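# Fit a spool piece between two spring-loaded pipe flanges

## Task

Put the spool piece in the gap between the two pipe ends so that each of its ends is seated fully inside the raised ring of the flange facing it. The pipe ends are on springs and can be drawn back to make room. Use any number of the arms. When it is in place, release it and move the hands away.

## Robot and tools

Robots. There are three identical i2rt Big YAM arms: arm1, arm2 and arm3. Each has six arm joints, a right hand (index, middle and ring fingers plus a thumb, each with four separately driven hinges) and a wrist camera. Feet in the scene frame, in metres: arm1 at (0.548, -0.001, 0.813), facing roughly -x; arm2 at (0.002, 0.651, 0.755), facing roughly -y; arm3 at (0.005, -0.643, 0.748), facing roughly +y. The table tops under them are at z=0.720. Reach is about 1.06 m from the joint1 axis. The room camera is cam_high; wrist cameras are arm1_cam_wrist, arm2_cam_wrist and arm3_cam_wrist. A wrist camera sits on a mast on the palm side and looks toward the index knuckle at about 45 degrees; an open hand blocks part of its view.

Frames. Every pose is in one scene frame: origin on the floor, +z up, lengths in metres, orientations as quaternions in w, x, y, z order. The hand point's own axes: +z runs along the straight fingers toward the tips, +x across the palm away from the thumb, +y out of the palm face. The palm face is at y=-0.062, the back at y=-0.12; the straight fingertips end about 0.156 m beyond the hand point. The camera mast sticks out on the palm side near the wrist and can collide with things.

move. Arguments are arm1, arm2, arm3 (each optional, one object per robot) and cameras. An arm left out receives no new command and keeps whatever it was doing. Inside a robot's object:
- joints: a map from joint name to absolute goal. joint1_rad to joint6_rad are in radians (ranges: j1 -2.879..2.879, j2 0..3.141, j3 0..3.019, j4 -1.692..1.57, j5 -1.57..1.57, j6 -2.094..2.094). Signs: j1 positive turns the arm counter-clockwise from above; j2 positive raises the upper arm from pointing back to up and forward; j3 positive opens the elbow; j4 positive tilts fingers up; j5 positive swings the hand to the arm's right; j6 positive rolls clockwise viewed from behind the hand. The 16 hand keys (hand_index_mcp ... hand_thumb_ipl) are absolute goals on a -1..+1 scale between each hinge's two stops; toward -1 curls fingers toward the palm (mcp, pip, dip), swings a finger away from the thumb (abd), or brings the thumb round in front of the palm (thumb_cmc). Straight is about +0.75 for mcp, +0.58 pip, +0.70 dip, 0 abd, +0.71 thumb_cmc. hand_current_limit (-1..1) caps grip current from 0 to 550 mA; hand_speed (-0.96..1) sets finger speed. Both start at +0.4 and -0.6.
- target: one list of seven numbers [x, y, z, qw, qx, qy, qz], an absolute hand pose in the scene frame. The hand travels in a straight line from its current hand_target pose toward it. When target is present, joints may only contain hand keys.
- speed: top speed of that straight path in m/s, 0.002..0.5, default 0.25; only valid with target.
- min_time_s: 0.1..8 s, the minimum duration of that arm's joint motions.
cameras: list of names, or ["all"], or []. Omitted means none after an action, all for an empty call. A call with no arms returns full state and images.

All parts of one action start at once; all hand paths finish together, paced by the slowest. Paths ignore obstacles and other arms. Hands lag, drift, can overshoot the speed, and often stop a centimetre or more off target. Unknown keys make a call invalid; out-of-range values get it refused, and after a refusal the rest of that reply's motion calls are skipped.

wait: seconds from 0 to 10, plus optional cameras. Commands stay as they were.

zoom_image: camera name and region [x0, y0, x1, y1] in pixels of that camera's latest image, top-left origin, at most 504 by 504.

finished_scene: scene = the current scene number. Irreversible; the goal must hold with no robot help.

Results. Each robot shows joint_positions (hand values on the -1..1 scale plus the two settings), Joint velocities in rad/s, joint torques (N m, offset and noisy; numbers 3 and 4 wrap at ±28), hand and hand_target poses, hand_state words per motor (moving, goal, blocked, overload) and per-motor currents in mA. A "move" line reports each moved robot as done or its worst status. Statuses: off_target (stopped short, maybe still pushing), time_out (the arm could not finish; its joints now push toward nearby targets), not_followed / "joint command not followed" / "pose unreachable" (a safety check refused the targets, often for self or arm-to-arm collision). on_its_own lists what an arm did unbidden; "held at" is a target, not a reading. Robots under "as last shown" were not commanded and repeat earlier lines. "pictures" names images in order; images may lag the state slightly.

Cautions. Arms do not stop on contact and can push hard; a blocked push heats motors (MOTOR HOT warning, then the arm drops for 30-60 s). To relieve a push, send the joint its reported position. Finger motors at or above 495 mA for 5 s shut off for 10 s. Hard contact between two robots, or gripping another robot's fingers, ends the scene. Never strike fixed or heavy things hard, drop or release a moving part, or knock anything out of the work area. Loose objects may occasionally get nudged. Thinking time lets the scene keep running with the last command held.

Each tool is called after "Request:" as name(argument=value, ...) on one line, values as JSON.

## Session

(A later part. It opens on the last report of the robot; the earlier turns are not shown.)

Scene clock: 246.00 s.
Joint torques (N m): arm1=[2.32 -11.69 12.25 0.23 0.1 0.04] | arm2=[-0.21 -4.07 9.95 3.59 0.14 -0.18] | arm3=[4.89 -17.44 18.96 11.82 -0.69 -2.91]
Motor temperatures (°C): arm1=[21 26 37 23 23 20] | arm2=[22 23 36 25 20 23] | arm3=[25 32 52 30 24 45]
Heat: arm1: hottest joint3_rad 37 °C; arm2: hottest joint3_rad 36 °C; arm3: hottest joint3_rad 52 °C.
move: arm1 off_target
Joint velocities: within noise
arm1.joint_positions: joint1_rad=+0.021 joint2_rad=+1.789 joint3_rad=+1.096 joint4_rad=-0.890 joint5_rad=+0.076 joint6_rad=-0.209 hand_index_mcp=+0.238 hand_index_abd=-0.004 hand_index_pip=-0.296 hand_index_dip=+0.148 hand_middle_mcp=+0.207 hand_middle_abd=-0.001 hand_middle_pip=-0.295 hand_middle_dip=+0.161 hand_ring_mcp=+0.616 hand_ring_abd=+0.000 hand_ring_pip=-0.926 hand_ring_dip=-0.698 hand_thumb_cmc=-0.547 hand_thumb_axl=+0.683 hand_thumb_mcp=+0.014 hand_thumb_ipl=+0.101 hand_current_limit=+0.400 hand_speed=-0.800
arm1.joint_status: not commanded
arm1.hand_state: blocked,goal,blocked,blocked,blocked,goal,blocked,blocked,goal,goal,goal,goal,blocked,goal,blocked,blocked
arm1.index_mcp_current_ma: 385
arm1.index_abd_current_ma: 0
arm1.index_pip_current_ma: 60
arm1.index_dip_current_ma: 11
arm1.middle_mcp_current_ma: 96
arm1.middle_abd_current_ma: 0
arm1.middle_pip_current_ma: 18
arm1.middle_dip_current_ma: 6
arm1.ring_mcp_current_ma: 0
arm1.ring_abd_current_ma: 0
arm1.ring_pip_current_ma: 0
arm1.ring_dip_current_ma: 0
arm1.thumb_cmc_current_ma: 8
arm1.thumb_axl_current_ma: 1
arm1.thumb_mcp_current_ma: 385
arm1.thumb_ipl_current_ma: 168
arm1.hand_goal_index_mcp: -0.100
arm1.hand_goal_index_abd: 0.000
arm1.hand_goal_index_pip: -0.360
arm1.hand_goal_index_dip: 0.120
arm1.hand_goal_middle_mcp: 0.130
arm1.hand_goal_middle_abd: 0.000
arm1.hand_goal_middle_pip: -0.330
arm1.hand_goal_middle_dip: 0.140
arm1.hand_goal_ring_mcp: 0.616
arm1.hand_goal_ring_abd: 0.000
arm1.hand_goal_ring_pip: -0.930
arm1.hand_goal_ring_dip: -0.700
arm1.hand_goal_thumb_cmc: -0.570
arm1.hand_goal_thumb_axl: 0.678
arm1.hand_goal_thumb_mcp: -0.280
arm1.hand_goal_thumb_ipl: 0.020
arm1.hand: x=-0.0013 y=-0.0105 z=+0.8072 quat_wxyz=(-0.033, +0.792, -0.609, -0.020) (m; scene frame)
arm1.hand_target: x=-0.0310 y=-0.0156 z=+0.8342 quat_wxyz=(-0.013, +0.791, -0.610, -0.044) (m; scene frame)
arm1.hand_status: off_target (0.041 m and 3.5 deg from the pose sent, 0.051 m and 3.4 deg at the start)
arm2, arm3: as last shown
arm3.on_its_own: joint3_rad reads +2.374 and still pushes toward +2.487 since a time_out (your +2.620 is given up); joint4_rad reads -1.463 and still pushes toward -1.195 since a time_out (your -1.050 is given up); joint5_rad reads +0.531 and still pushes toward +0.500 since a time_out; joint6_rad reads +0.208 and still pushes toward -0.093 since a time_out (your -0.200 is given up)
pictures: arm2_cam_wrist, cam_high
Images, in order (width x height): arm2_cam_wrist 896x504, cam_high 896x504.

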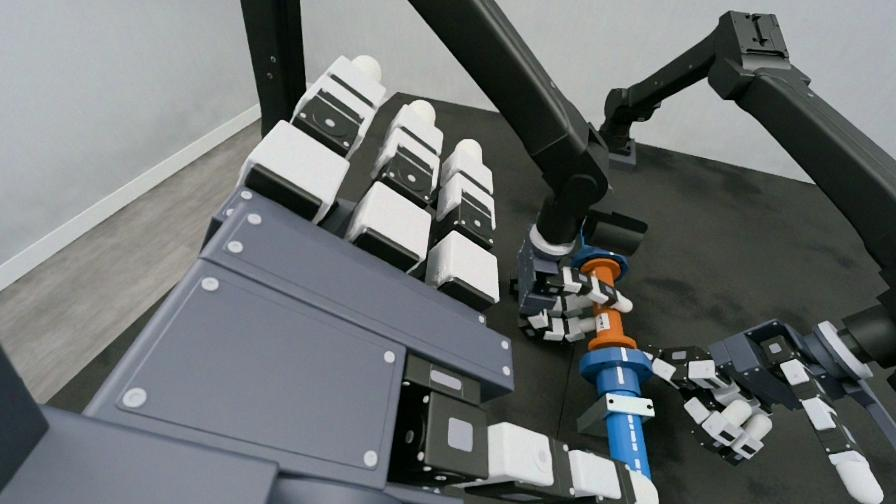

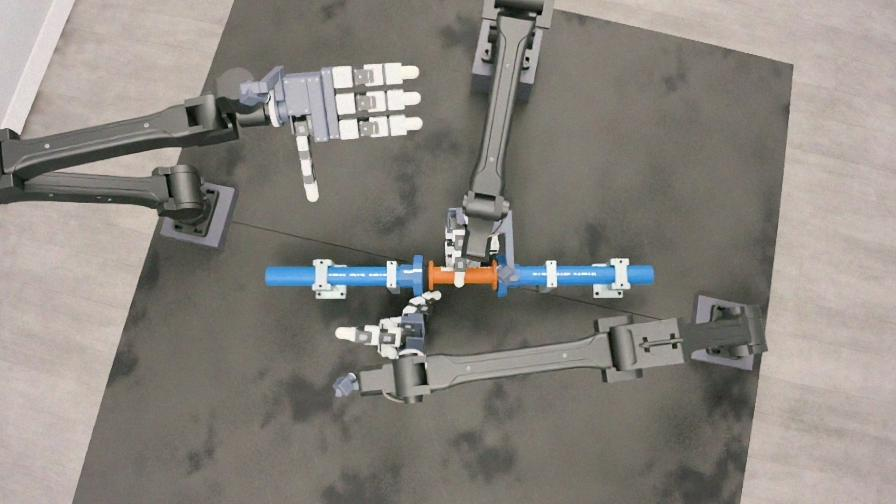

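Request:
wait(seconds=0.1, cameras=["arm1_cam_wrist", "arm2_cam_wrist", "arm3_cam_wrist"])

Request:
zoom_image(camera="arm1_cam_wrist", region=[590, 80, 896, 350])

Request:
zoom_image(camera="arm2_cam_wrist", region=[560, 235, 640, 295])

Scene clock: 249.80 s.
Joint torques (N m): arm1=[2.32 -11.58 12.25 0.2 0.1 0.04] | arm2=[-0.09 -3.96 9.98 3.59 0.13 -0.17] | arm3=[4.95 -17.44 18.97 11.85 -0.71 -2.91]
Motor temperatures (°C): arm1=[21 26 37 23 23 20] | arm2=[22 23 36 25 20 23] | arm3=[25 32 52 30 24 46]
Heat: arm1: hottest joint3_rad 37 °C; arm2: hottest joint3_rad 36 °C; arm3: hottest joint3_rad 52 °C.
Joint velocities: within noise
arm1.joint_positions: joint1_rad=+0.021 joint2_rad=+1.789 joint3_rad=+1.096 joint4_rad=-0.890 joint5_rad=+0.076 joint6_rad=-0.209 hand_index_mcp=+0.238 hand_index_abd=-0.004 hand_index_pip=-0.296 hand_index_dip=+0.148 hand_middle_mcp=+0.207 hand_middle_abd=-0.001 hand_middle_pip=-0.295 hand_middle_dip=+0.161 hand_ring_mcp=+0.616 hand_ring_abd=+0.000 hand_ring_pip=-0.926 hand_ring_dip=-0.698 hand_thumb_cmc=-0.547 hand_thumb_axl=+0.683 hand_thumb_mcp=+0.014 hand_thumb_ipl=+0.101 hand_current_limit=+0.400 hand_speed=-0.800
arm1.joint_status: not commanded
arm1.hand_state: blocked,goal,blocked,blocked,blocked,goal,blocked,blocked,goal,goal,goal,goal,blocked,goal,blocked,blocked
arm1.index_mcp_current_ma: 385
arm1.index_abd_current_ma: 0
arm1.index_pip_current_ma: 60
arm1.index_dip_current_ma: 11
arm1.middle_mcp_current_ma: 96
arm1.middle_abd_current_ma: 0
arm1.middle_pip_current_ma: 18
arm1.middle_dip_current_ma: 6
arm1.ring_mcp_current_ma: 0
arm1.ring_abd_current_ma: 0
arm1.ring_pip_current_ma: 0
arm1.ring_dip_current_ma: 0
arm1.thumb_cmc_current_ma: 8
arm1.thumb_axl_current_ma: 1
arm1.thumb_mcp_current_ma: 385
arm1.thumb_ipl_current_ma: 168
arm1.hand_goal_index_mcp: -0.100
arm1.hand_goal_index_abd: 0.000
arm1.hand_goal_index_pip: -0.360
arm1.hand_goal_index_dip: 0.120
arm1.hand_goal_middle_mcp: 0.130
arm1.hand_goal_middle_abd: 0.000
arm1.hand_goal_middle_pip: -0.330
arm1.hand_goal_middle_dip: 0.140
arm1.hand_goal_ring_mcp: 0.616
arm1.hand_goal_ring_abd: 0.000
arm1.hand_goal_ring_pip: -0.930
arm1.hand_goal_ring_dip: -0.700
arm1.hand_goal_thumb_cmc: -0.570
arm1.hand_goal_thumb_axl: 0.678
arm1.hand_goal_thumb_mcp: -0.280
arm1.hand_goal_thumb_ipl: 0.020
arm1.hand: x=-0.0013 y=-0.0105 z=+0.8072 quat_wxyz=(-0.033, +0.792, -0.609, -0.020) (m; scene frame)
arm1.hand_target: x=-0.0310 y=-0.0156 z=+0.8342 quat_wxyz=(-0.013, +0.791, -0.610, -0.044) (m; scene frame)
arm1.hand_status: off_target (0.041 m and 3.5 deg from the pose sent, 0.051 m and 3.4 deg at the start)
arm2.joint_positions: joint1_rad=+0.488 joint2_rad=+0.834 joint3_rad=+0.722 joint4_rad=+0.085 joint5_rad=+0.171 joint6_rad=+0.665 hand_index_mcp=+0.761 hand_index_abd=+0.001 hand_index_pip=+0.577 hand_index_dip=+0.696 hand_middle_mcp=+0.760 hand_middle_abd=+0.001 hand_middle_pip=+0.577 hand_middle_dip=+0.696 hand_ring_mcp=+0.760 hand_ring_abd=+0.001 hand_ring_pip=+0.577 hand_ring_dip=+0.696 hand_thumb_cmc=+0.720 hand_thumb_axl=+0.677 hand_thumb_mcp=+0.226 hand_thumb_ipl=+0.168 hand_current_limit=+0.400 hand_speed=-0.600
arm2.joint_status: not commanded
arm2.hand_state: goal,goal,goal,goal,goal,goal,goal,goal,goal,goal,goal,goal,goal,goal,goal,goal
arm2.index_mcp_current_ma: 8
arm2.index_abd_current_ma: 0
arm2.index_pip_current_ma: 0
arm2.index_dip_current_ma: 0
arm2.middle_mcp_current_ma: 7
arm2.middle_abd_current_ma: 0
arm2.middle_pip_current_ma: 0
arm2.middle_dip_current_ma: 0
arm2.ring_mcp_current_ma: 7
arm2.ring_abd_current_ma: 0
arm2.ring_pip_current_ma: 0
arm2.ring_dip_current_ma: 0
arm2.thumb_cmc_current_ma: 6
arm2.thumb_axl_current_ma: 0
arm2.thumb_mcp_current_ma: 0
arm2.thumb_ipl_current_ma: 0
arm2.hand_goal_index_mcp: 0.754
arm2.hand_goal_index_abd: 0.000
arm2.hand_goal_index_pip: 0.576
arm2.hand_goal_index_dip: 0.696
arm2.hand_goal_middle_mcp: 0.754
arm2.hand_goal_middle_abd: 0.000
arm2.hand_goal_middle_pip: 0.576
arm2.hand_goal_middle_dip: 0.696
arm2.hand_goal_ring_mcp: 0.754
arm2.hand_goal_ring_abd: 0.000
arm2.hand_goal_ring_pip: 0.576
arm2.hand_goal_ring_dip: 0.696
arm2.hand_goal_thumb_cmc: 0.714
arm2.hand_goal_thumb_axl: 0.678
arm2.hand_goal_thumb_mcp: 0.226
arm2.hand_goal_thumb_ipl: 0.168
arm2.hand: x=+0.1296 y=+0.2210 z=+1.2101 quat_wxyz=(+0.612, +0.712, -0.115, +0.326) (m; scene frame)
arm2.hand_target: x=+0.1370 y=+0.2205 z=+1.2049 quat_wxyz=(+0.611, +0.713, -0.107, +0.327) (m; scene frame)
arm2.hand_status: not commanded
arm3.joint_positions: joint1_rad=+0.345 joint2_rad=+2.419 joint3_rad=+2.374 joint4_rad=-1.463 joint5_rad=+0.531 joint6_rad=+0.208 hand_index_mcp=+1.007 hand_index_abd=+0.123 hand_index_pip=+0.999 hand_index_dip=+0.587 hand_middle_mcp=+0.623 hand_middle_abd=+0.000 hand_middle_pip=-0.925 hand_middle_dip=-0.697 hand_ring_mcp=+0.623 hand_ring_abd=+0.000 hand_ring_pip=-0.925 hand_ring_dip=-0.698 hand_thumb_cmc=-0.573 hand_thumb_axl=+0.677 hand_thumb_mcp=+0.224 hand_thumb_ipl=+0.168 hand_current_limit=+0.700 hand_speed=-0.600
arm3.joint_status: not commanded
arm3.hand_state: goal,blocked,blocked,goal,goal,goal,goal,goal,goal,goal,goal,goal,goal,goal,goal,goal
arm3.index_mcp_current_ma: 2
arm3.index_abd_current_ma: 209
arm3.index_pip_current_ma: 52
arm3.index_dip_current_ma: -5
arm3.middle_mcp_current_ma: 2
arm3.middle_abd_current_ma: 0
arm3.middle_pip_current_ma: 1
arm3.middle_dip_current_ma: 0
arm3.ring_mcp_current_ma: 2
arm3.ring_abd_current_ma: 0
arm3.ring_pip_current_ma: 1
arm3.ring_dip_current_ma: 0
arm3.thumb_cmc_current_ma: 0
arm3.thumb_axl_current_ma: 0
arm3.thumb_mcp_current_ma: 0
arm3.thumb_ipl_current_ma: 0
arm3.hand_goal_index_mcp: 1.000
arm3.hand_goal_index_abd: 0.000
arm3.hand_goal_index_pip: 0.950
arm3.hand_goal_index_dip: 0.600
arm3.hand_goal_middle_mcp: 0.616
arm3.hand_goal_middle_abd: 0.000
arm3.hand_goal_middle_pip: -0.930
arm3.hand_goal_middle_dip: -0.700
arm3.hand_goal_ring_mcp: 0.616
arm3.hand_goal_ring_abd: 0.000
arm3.hand_goal_ring_pip: -0.930
arm3.hand_goal_ring_dip: -0.700
arm3.hand_goal_thumb_cmc: -0.570
arm3.hand_goal_thumb_axl: 0.678
arm3.hand_goal_thumb_mcp: 0.226
arm3.hand_goal_thumb_ipl: 0.168
arm3.on_its_own: joint3_rad reads +2.374 and still pushes toward +2.487 since a time_out (your +2.620 is given up); joint4_rad reads -1.463 and still pushes toward -1.195 since a time_out (your -1.050 is given up); joint5_rad reads +0.531 and still pushes toward +0.500 since a time_out; joint6_rad reads +0.208 and still pushes toward -0.093 since a time_out (your -0.200 is given up)
arm3.hand: x=-0.1775 y=+0.1681 z=+0.8707 quat_wxyz=(+0.241, -0.068, +0.962, +0.108) (m; scene frame)
arm3.hand_target: x=-0.2538 y=+0.2299 z=+0.8806 quat_wxyz=(+0.213, -0.185, +0.935, +0.214) (m; scene frame)
arm3.hand_status: not commanded
wait: 0.10 s; at rest from the start
pictures: arm1_cam_wrist, arm2_cam_wrist, arm3_cam_wrist
Images, in order (width x height): arm1_cam_wrist 896x504, arm2_cam_wrist 896x504, arm3_cam_wrist 896x504.

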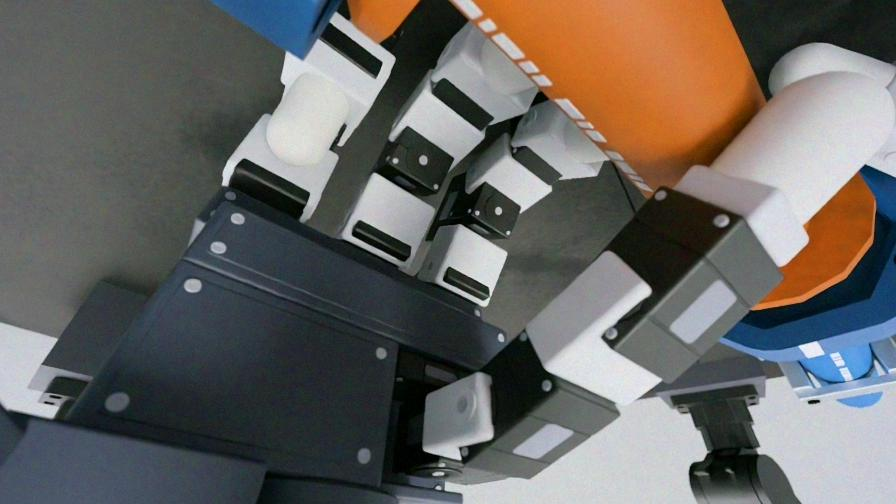

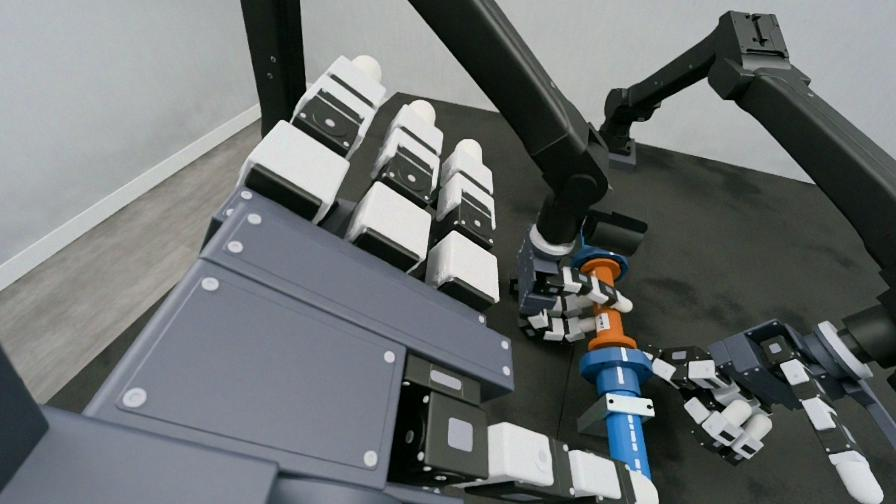

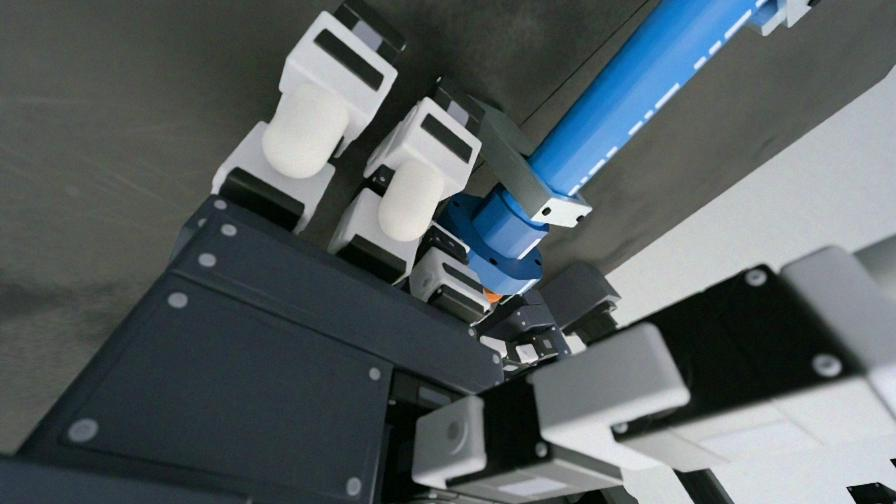

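Scaled by 1.647 from the camera's 896x504 image, which has a finer 1280x720 frame.

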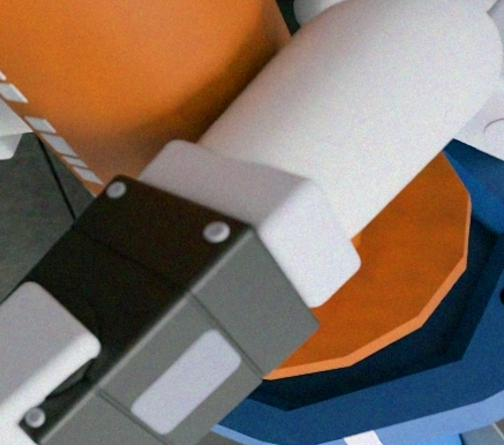

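Scaled by 6.300 from the camera's 896x504 image, which has a finer 1280x720 frame.

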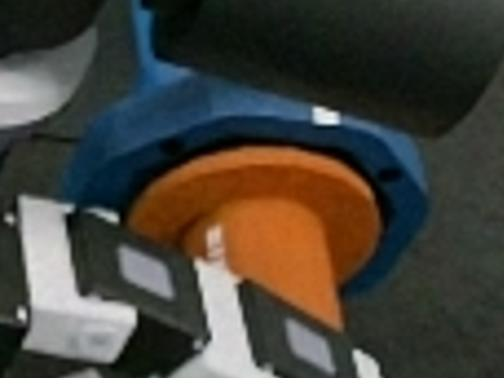

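Request:
move(arm1={"target": [-0.0295, -0.0265, 0.8325, -0.0133, 0.7915, -0.61, -0.0437], "speed": 0.05}, cameras=["cam_high", "arm2_cam_wrist", "arm1_cam_wrist"])

Request:
zoom_image(camera="cam_high", region=[400, 200, 520, 320])

Request:
zoom_image(camera="arm2_cam_wrist", region=[560, 235, 640, 295])

Request:
zoom_image(camera="arm1_cam_wrist", region=[590, 80, 896, 350])

Scene clock: 252.83 s.
Joint torques (N m): arm1=[3.02 -11.99 11.6 0.32 0.06 -0.02] | arm2=[-0.09 -3.9 10.02 3.58 0.14 -0.18] | arm3=[4.66 -17.49 19.08 11.86 -0.7 -2.94]
Motor temperatures (°C): arm1=[21 26 37 23 23 20] | arm2=[22 23 36 25 20 23] | arm3=[25 32 52 30 24 46]
Heat: arm1: hottest joint3_rad 37 °C; arm2: hottest joint3_rad 36 °C; arm3: hottest joint3_rad 52 °C.
move: arm1 off_target
Joint velocities: within noise
arm1.joint_positions: joint1_rad=+0.035 joint2_rad=+1.789 joint3_rad=+1.096 joint4_rad=-0.890 joint5_rad=+0.079 joint6_rad=-0.180 hand_index_mcp=+0.238 hand_index_abd=-0.004 hand_index_pip=-0.292 hand_index_dip=+0.148 hand_middle_mcp=+0.207 hand_middle_abd=-0.001 hand_middle_pip=-0.295 hand_middle_dip=+0.161 hand_ring_mcp=+0.616 hand_ring_abd=+0.000 hand_ring_pip=-0.926 hand_ring_dip=-0.698 hand_thumb_cmc=-0.547 hand_thumb_axl=+0.683 hand_thumb_mcp=+0.014 hand_thumb_ipl=+0.101 hand_current_limit=+0.400 hand_speed=-0.800
arm1.joint_status: not commanded
arm1.hand_state: blocked,goal,blocked,blocked,blocked,goal,blocked,blocked,goal,goal,goal,goal,blocked,goal,blocked,blocked
arm1.index_mcp_current_ma: 385
arm1.index_abd_current_ma: 0
arm1.index_pip_current_ma: 67
arm1.index_dip_current_ma: 11
arm1.middle_mcp_current_ma: 96
arm1.middle_abd_current_ma: 0
arm1.middle_pip_current_ma: 18
arm1.middle_dip_current_ma: 6
arm1.ring_mcp_current_ma: 0
arm1.ring_abd_current_ma: 0
arm1.ring_pip_current_ma: 0
arm1.ring_dip_current_ma: 0
arm1.thumb_cmc_current_ma: 8
arm1.thumb_axl_current_ma: 1
arm1.thumb_mcp_current_ma: 385
arm1.thumb_ipl_current_ma: 168
arm1.hand_goal_index_mcp: -0.100
arm1.hand_goal_index_abd: 0.000
arm1.hand_goal_index_pip: -0.360
arm1.hand_goal_index_dip: 0.120
arm1.hand_goal_middle_mcp: 0.130
arm1.hand_goal_middle_abd: 0.000
arm1.hand_goal_middle_pip: -0.330
arm1.hand_goal_middle_dip: 0.140
arm1.hand_goal_ring_mcp: 0.616
arm1.hand_goal_ring_abd: 0.000
arm1.hand_goal_ring_pip: -0.930
arm1.hand_goal_ring_dip: -0.700
arm1.hand_goal_thumb_cmc: -0.570
arm1.hand_goal_thumb_axl: 0.678
arm1.hand_goal_thumb_mcp: -0.280
arm1.hand_goal_thumb_ipl: 0.020
arm1.hand: x=-0.0012 y=-0.0152 z=+0.8075 quat_wxyz=(-0.034, +0.788, -0.615, -0.022) (m; scene frame)
arm1.hand_target: x=-0.0278 y=-0.0265 z=+0.8335 quat_wxyz=(-0.013, +0.791, -0.610, -0.044) (m; scene frame)
arm1.hand_status: off_target (0.039 m and 3.5 deg from the pose sent, 0.041 m and 3.5 deg at the start)
arm2, arm3: as last shown
arm3.on_its_own: joint3_rad reads +2.374 and still pushes toward +2.487 since a time_out (your +2.620 is given up); joint4_rad reads -1.463 and still pushes toward -1.195 since a time_out (your -1.050 is given up); joint5_rad reads +0.531 and still pushes toward +0.500 since a time_out; joint6_rad reads +0.208 and still pushes toward -0.093 since a time_out (your -0.200 is given up)
pictures: arm1_cam_wrist, arm2_cam_wrist, cam_high
Images, in order (width x height): arm1_cam_wrist 896x504, arm2_cam_wrist 896x504, cam_high 896x504.

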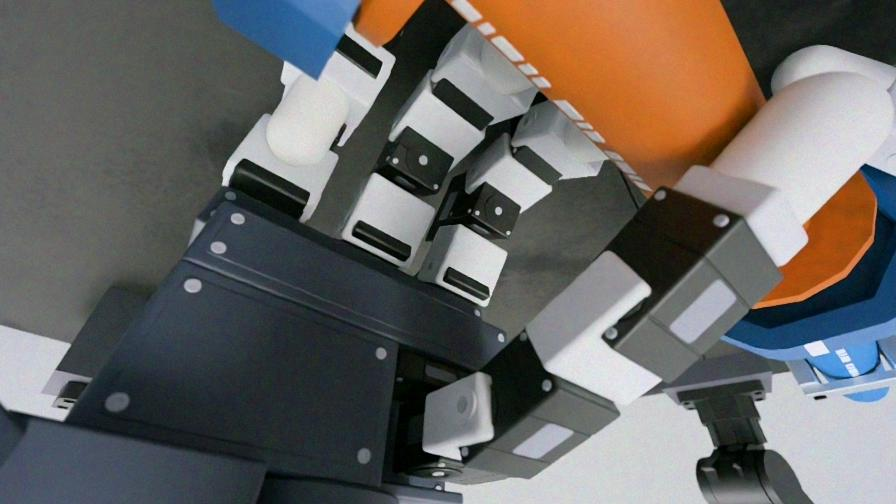

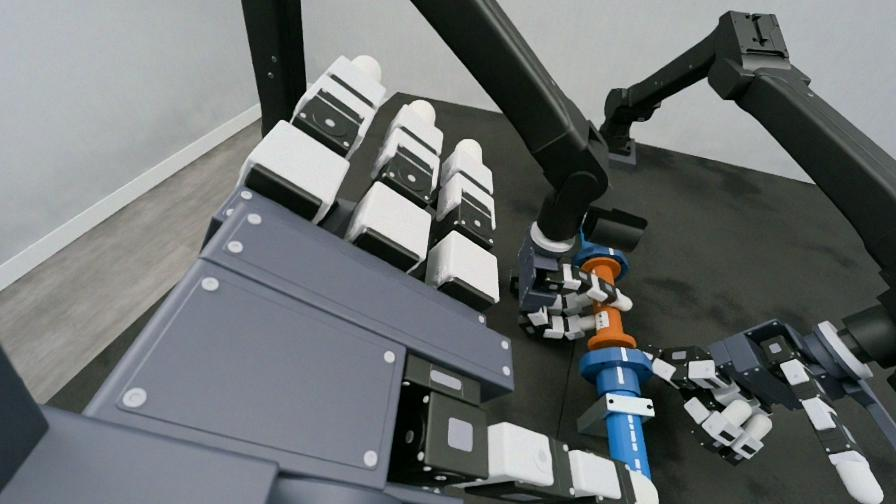

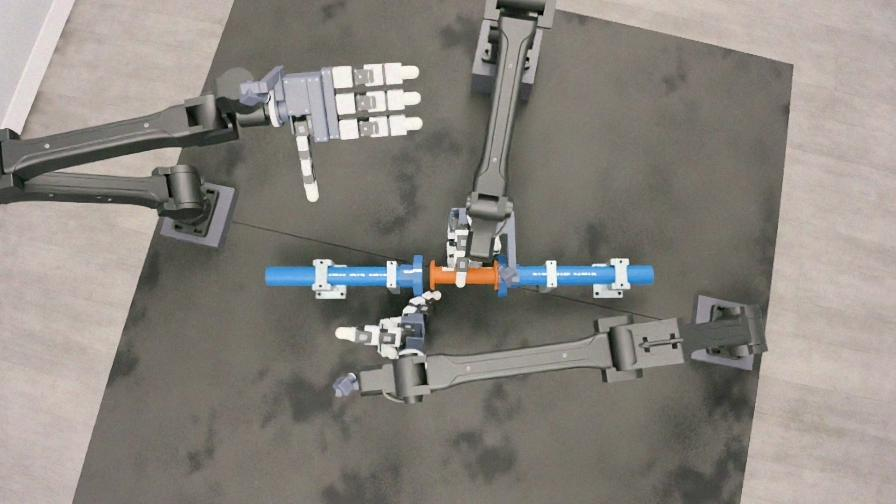

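Scaled by 4.200 from the camera's 896x504 image, which has a finer 1280x720 frame.

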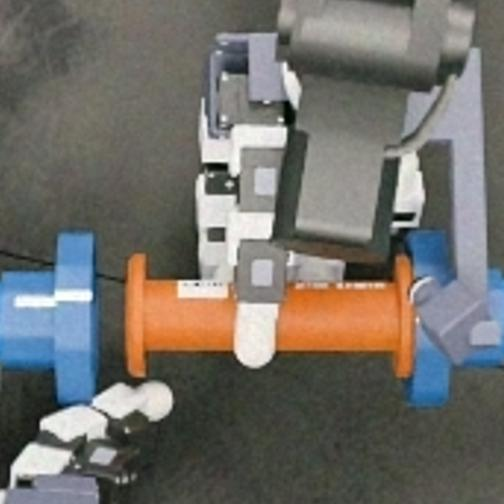

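Scaled by 6.300 from the camera's 896x504 image, which has a finer 1280x720 frame.

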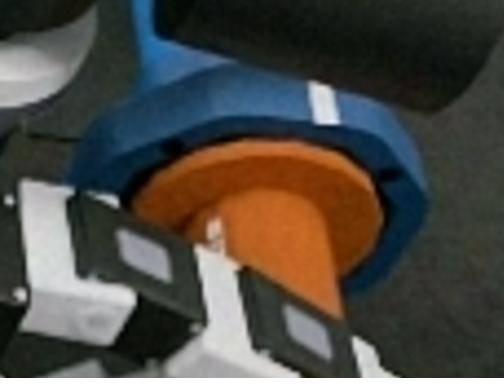

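Scaled by 1.647 from the camera's 896x504 image, which has a finer 1280x720 frame.

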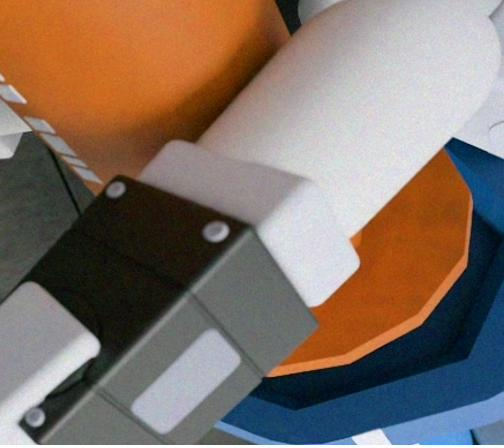

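Request:
move(arm1={"target": [-0.0275, -0.035, 0.8325, -0.0133, 0.7915, -0.61, -0.0437], "speed": 0.05}, cameras=["cam_high", "arm2_cam_wrist", "arm1_cam_wrist"])

Request:
zoom_image(camera="cam_high", region=[400, 200, 520, 320])

Request:
zoom_image(camera="arm2_cam_wrist", region=[560, 235, 640, 295])

Request:
zoom_image(camera="arm1_cam_wrist", region=[590, 80, 896, 350])

Scene clock: 256.80 s.
Joint torques (N m): arm1=[3.6 -12.1 11.3 0.31 -0.05 -0.14] | arm2=[-0.09 -3.9 9.98 3.62 0.14 -0.17] | arm3=[5.13 -17.73 19.06 11.92 -0.72 -2.93]
Motor temperatures (°C): arm1=[21 26 37 23 23 20] | arm2=[22 23 36 25 20 23] | arm3=[25 32 52 30 24 47]
Heat: arm1: hottest joint3_rad 37 °C; arm2: hottest joint3_rad 36 °C; arm3: hottest joint3_rad 52 °C.
move: arm1 off_target
Joint velocities: within noise
arm1.joint_positions: joint1_rad=+0.046 joint2_rad=+1.790 joint3_rad=+1.096 joint4_rad=-0.890 joint5_rad=+0.083 joint6_rad=-0.150 hand_index_mcp=+0.238 hand_index_abd=-0.004 hand_index_pip=-0.287 hand_index_dip=+0.148 hand_middle_mcp=+0.207 hand_middle_abd=+0.000 hand_middle_pip=-0.295 hand_middle_dip=+0.161 hand_ring_mcp=+0.616 hand_ring_abd=+0.000 hand_ring_pip=-0.926 hand_ring_dip=-0.698 hand_thumb_cmc=-0.546 hand_thumb_axl=+0.684 hand_thumb_mcp=+0.014 hand_thumb_ipl=+0.097 hand_current_limit=+0.400 hand_speed=-0.800
arm1.joint_status: not commanded
arm1.hand_state: blocked,goal,blocked,blocked,blocked,goal,blocked,blocked,goal,goal,goal,goal,blocked,goal,blocked,blocked
arm1.index_mcp_current_ma: 385
arm1.index_abd_current_ma: 0
arm1.index_pip_current_ma: 77
arm1.index_dip_current_ma: 11
arm1.middle_mcp_current_ma: 96
arm1.middle_abd_current_ma: 0
arm1.middle_pip_current_ma: 18
arm1.middle_dip_current_ma: 6
arm1.ring_mcp_current_ma: 0
arm1.ring_abd_current_ma: 0
arm1.ring_pip_current_ma: 0
arm1.ring_dip_current_ma: 0
arm1.thumb_cmc_current_ma: 9
arm1.thumb_axl_current_ma: 1
arm1.thumb_mcp_current_ma: 385
arm1.thumb_ipl_current_ma: 154
arm1.hand_goal_index_mcp: -0.100
arm1.hand_goal_index_abd: 0.000
arm1.hand_goal_index_pip: -0.360
arm1.hand_goal_index_dip: 0.120
arm1.hand_goal_middle_mcp: 0.130
arm1.hand_goal_middle_abd: 0.000
arm1.hand_goal_middle_pip: -0.330
arm1.hand_goal_middle_dip: 0.140
arm1.hand_goal_ring_mcp: 0.616
arm1.hand_goal_ring_abd: 0.000
arm1.hand_goal_ring_pip: -0.930
arm1.hand_goal_ring_dip: -0.700
arm1.hand_goal_thumb_cmc: -0.570
arm1.hand_goal_thumb_axl: 0.678
arm1.hand_goal_thumb_mcp: -0.280
arm1.hand_goal_thumb_ipl: 0.020
arm1.hand: x=-0.0008 y=-0.0177 z=+0.8072 quat_wxyz=(-0.035, +0.781, -0.623, -0.023) (m; scene frame)
arm1.hand_target: x=-0.0257 y=-0.0352 z=+0.8333 quat_wxyz=(-0.013, +0.791, -0.610, -0.044) (m; scene frame)
arm1.hand_status: off_target (0.041 m and 3.9 deg from the pose sent, 0.041 m and 3.5 deg at the start)
arm2, arm3: as last shown
arm3.on_its_own: joint3_rad reads +2.374 and still pushes toward +2.487 since a time_out (your +2.620 is given up); joint4_rad reads -1.463 and still pushes toward -1.195 since a time_out (your -1.050 is given up); joint5_rad reads +0.531 and still pushes toward +0.500 since a time_out; joint6_rad reads +0.208 and still pushes toward -0.093 since a time_out (your -0.200 is given up)
pictures: arm1_cam_wrist, arm2_cam_wrist, cam_high
Images, in order (width x height): arm1_cam_wrist 896x504, arm2_cam_wrist 896x504, cam_high 896x504.

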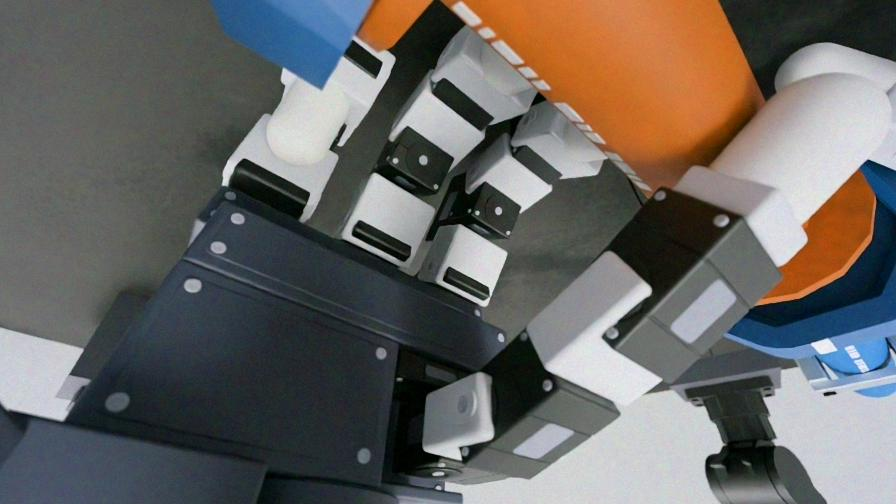

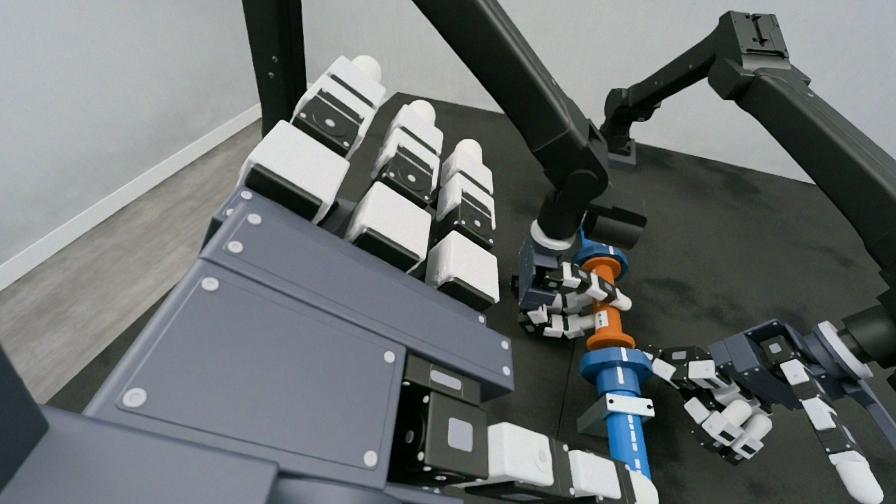

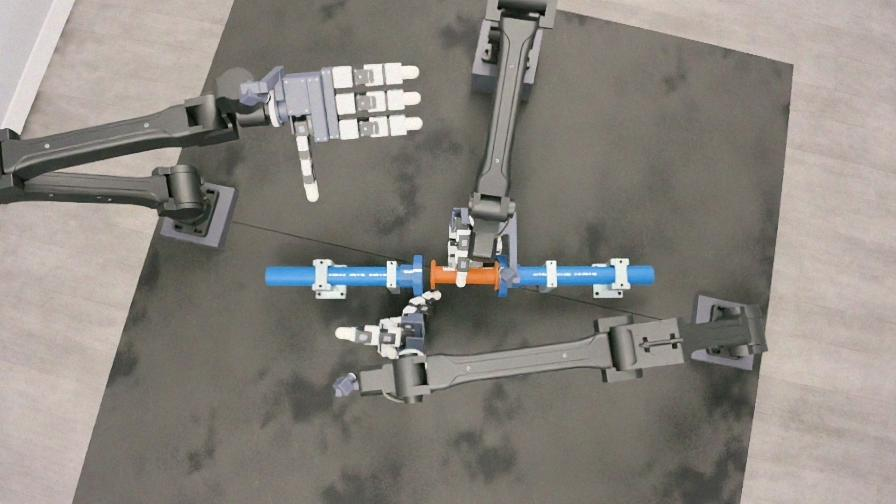

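Scaled by 4.200 from the camera's 896x504 image, which has a finer 1280x720 frame.

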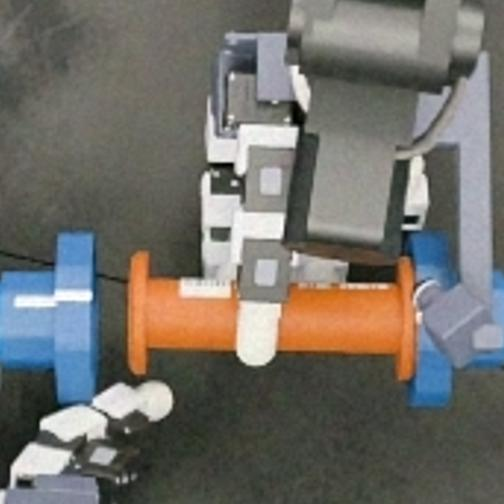

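Scaled by 6.300 from the camera's 896x504 image, which has a finer 1280x720 frame.

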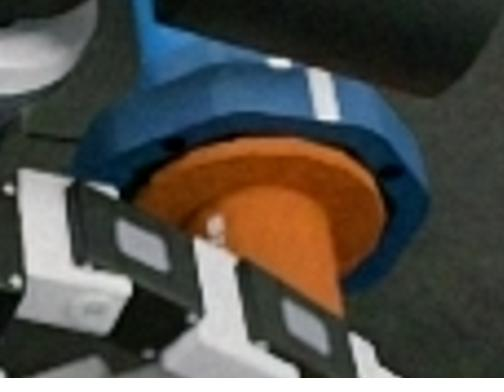

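Scaled by 1.647 from the camera's 896x504 image, which has a finer 1280x720 frame.

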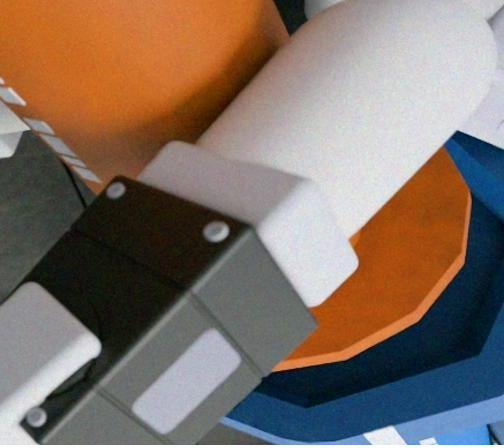

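Request:
move(arm1={"target": [-0.0262, -0.032, 0.8315, -0.0233, 0.7915, -0.61, -0.0567], "speed": 0.05}, cameras=["cam_high", "arm2_cam_wrist", "arm1_cam_wrist"])

Request:
zoom_image(camera="cam_high", region=[400, 200, 520, 320])

Request:
zoom_image(camera="arm2_cam_wrist", region=[560, 235, 640, 295])

Request:
zoom_image(camera="arm1_cam_wrist", region=[590, 80, 896, 350])

Scene clock: 264.13 s.
Joint torques (N m): arm1=[3.43 -12.28 10.47 0.88 0.06 -0.12] | arm2=[-0.09 -4.13 9.96 3.6 0.15 -0.18] | arm3=[4.95 -17.38 18.97 11.9 -0.7 -2.92]
Motor temperatures (°C): arm1=[21 27 37 23 23 20] | arm2=[22 23 36 25 20 23] | arm3=[25 32 52 30 24 47]
Heat: arm1: hottest joint3_rad 37 °C; arm2: hottest joint3_rad 36 °C; arm3: hottest joint3_rad 52 °C.
move: arm1 off_target
Joint velocities: within noise
arm1.joint_positions: joint1_rad=+0.053 joint2_rad=+1.790 joint3_rad=+1.096 joint4_rad=-0.890 joint5_rad=+0.113 joint6_rad=-0.146 hand_index_mcp=+0.238 hand_index_abd=-0.004 hand_index_pip=-0.286 hand_index_dip=+0.148 hand_middle_mcp=+0.207 hand_middle_abd=+0.000 hand_middle_pip=-0.295 hand_middle_dip=+0.161 hand_ring_mcp=+0.616 hand_ring_abd=+0.000 hand_ring_pip=-0.926 hand_ring_dip=-0.698 hand_thumb_cmc=-0.545 hand_thumb_axl=+0.684 hand_thumb_mcp=+0.014 hand_thumb_ipl=+0.097 hand_current_limit=+0.400 hand_speed=-0.800
arm1.joint_status: not commanded
arm1.hand_state: blocked,goal,blocked,blocked,blocked,goal,blocked,blocked,goal,goal,goal,goal,blocked,goal,blocked,blocked
arm1.index_mcp_current_ma: 385
arm1.index_abd_current_ma: 0
arm1.index_pip_current_ma: 78
arm1.index_dip_current_ma: 11
arm1.middle_mcp_current_ma: 96
arm1.middle_abd_current_ma: 0
arm1.middle_pip_current_ma: 18
arm1.middle_dip_current_ma: 6
arm1.ring_mcp_current_ma: 0
arm1.ring_abd_current_ma: 0
arm1.ring_pip_current_ma: 0
arm1.ring_dip_current_ma: 0
arm1.thumb_cmc_current_ma: 10
arm1.thumb_axl_current_ma: 1
arm1.thumb_mcp_current_ma: 385
arm1.thumb_ipl_current_ma: 154
arm1.hand_goal_index_mcp: -0.100
arm1.hand_goal_index_abd: 0.000
arm1.hand_goal_index_pip: -0.360
arm1.hand_goal_index_dip: 0.120
arm1.hand_goal_middle_mcp: 0.130
arm1.hand_goal_middle_abd: 0.000
arm1.hand_goal_middle_pip: -0.330
arm1.hand_goal_middle_dip: 0.140
arm1.hand_goal_ring_mcp: 0.616
arm1.hand_goal_ring_abd: 0.000
arm1.hand_goal_ring_pip: -0.930
arm1.hand_goal_ring_dip: -0.700
arm1.hand_goal_thumb_cmc: -0.570
arm1.hand_goal_thumb_axl: 0.678
arm1.hand_goal_thumb_mcp: -0.280
arm1.hand_goal_thumb_ipl: 0.020
arm1.hand: x=-0.0011 y=-0.0163 z=+0.8080 quat_wxyz=(-0.046, +0.782, -0.620, -0.034) (m; scene frame)
arm1.hand_target: x=-0.0247 y=-0.0320 z=+0.8322 quat_wxyz=(-0.023, +0.791, -0.609, -0.057) (m; scene frame)
arm1.hand_status: off_target (0.038 m and 4.0 deg from the pose sent, 0.038 m and 4.4 deg at the start)
arm2, arm3: as last shown
arm3.on_its_own: joint3_rad reads +2.374 and still pushes toward +2.487 since a time_out (your +2.620 is given up); joint4_rad reads -1.463 and still pushes toward -1.195 since a time_out (your -1.050 is given up); joint5_rad reads +0.531 and still pushes toward +0.500 since a time_out; joint6_rad reads +0.208 and still pushes toward -0.093 since a time_out (your -0.200 is given up)
pictures: arm1_cam_wrist, arm2_cam_wrist, cam_high
Images, in order (width x height): arm1_cam_wrist 896x504, arm2_cam_wrist 896x504, cam_high 896x504.

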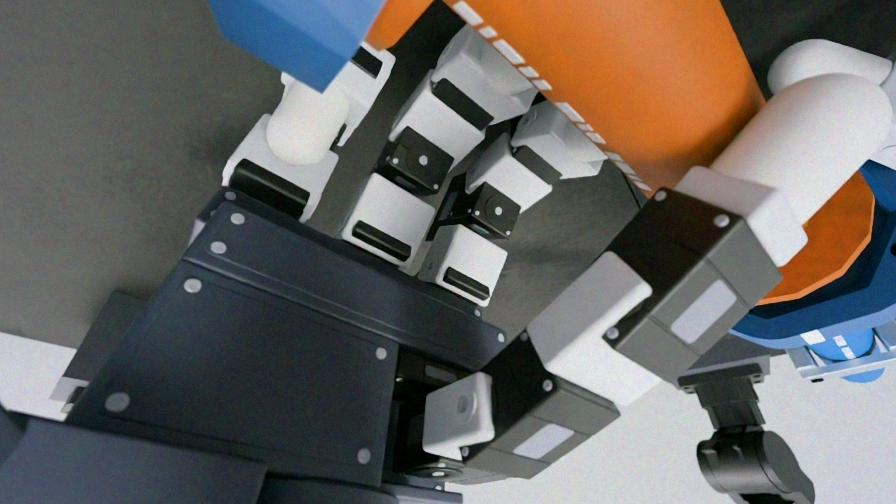

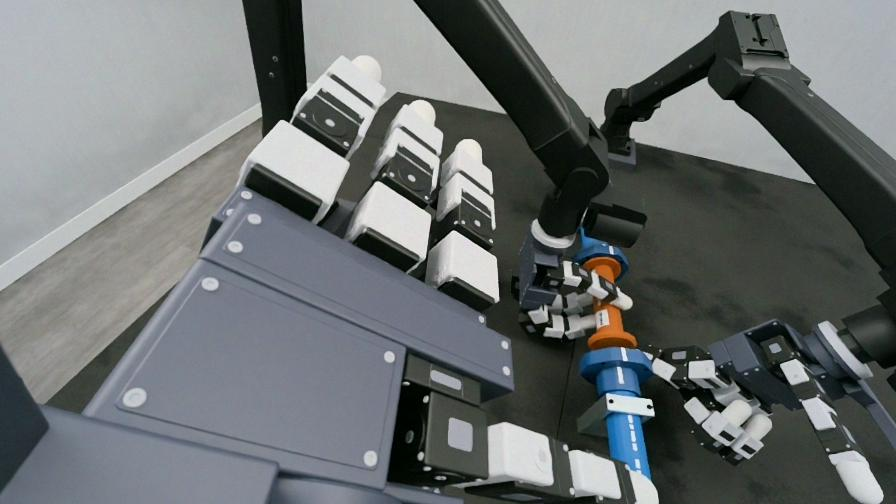

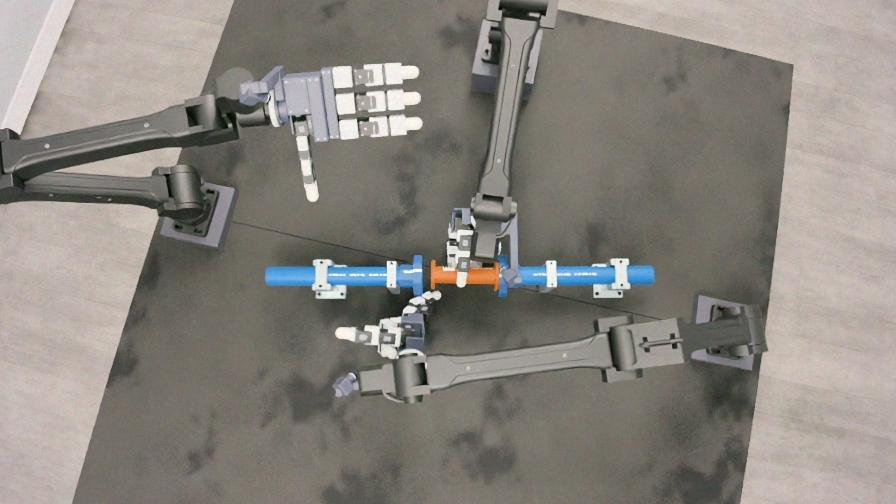

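Scaled by 4.200 from the camera's 896x504 image, which has a finer 1280x720 frame.

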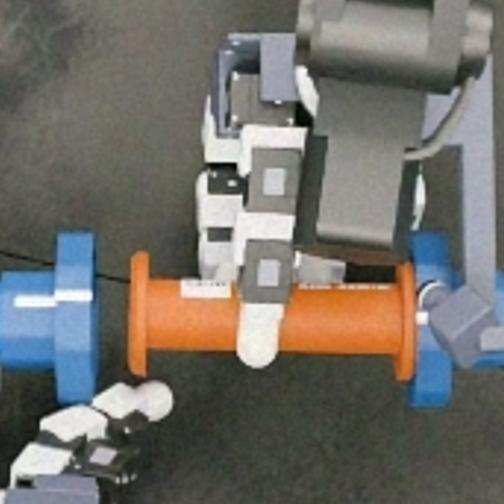

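Scaled by 6.300 from the camera's 896x504 image, which has a finer 1280x720 frame.

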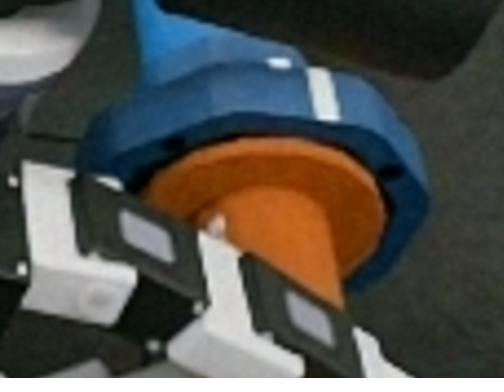

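Scaled by 1.647 from the camera's 896x504 image, which has a finer 1280x720 frame.

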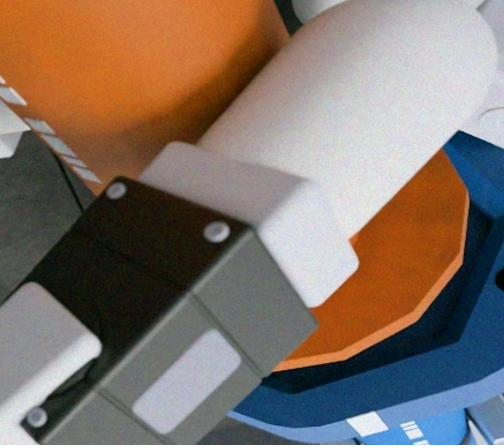

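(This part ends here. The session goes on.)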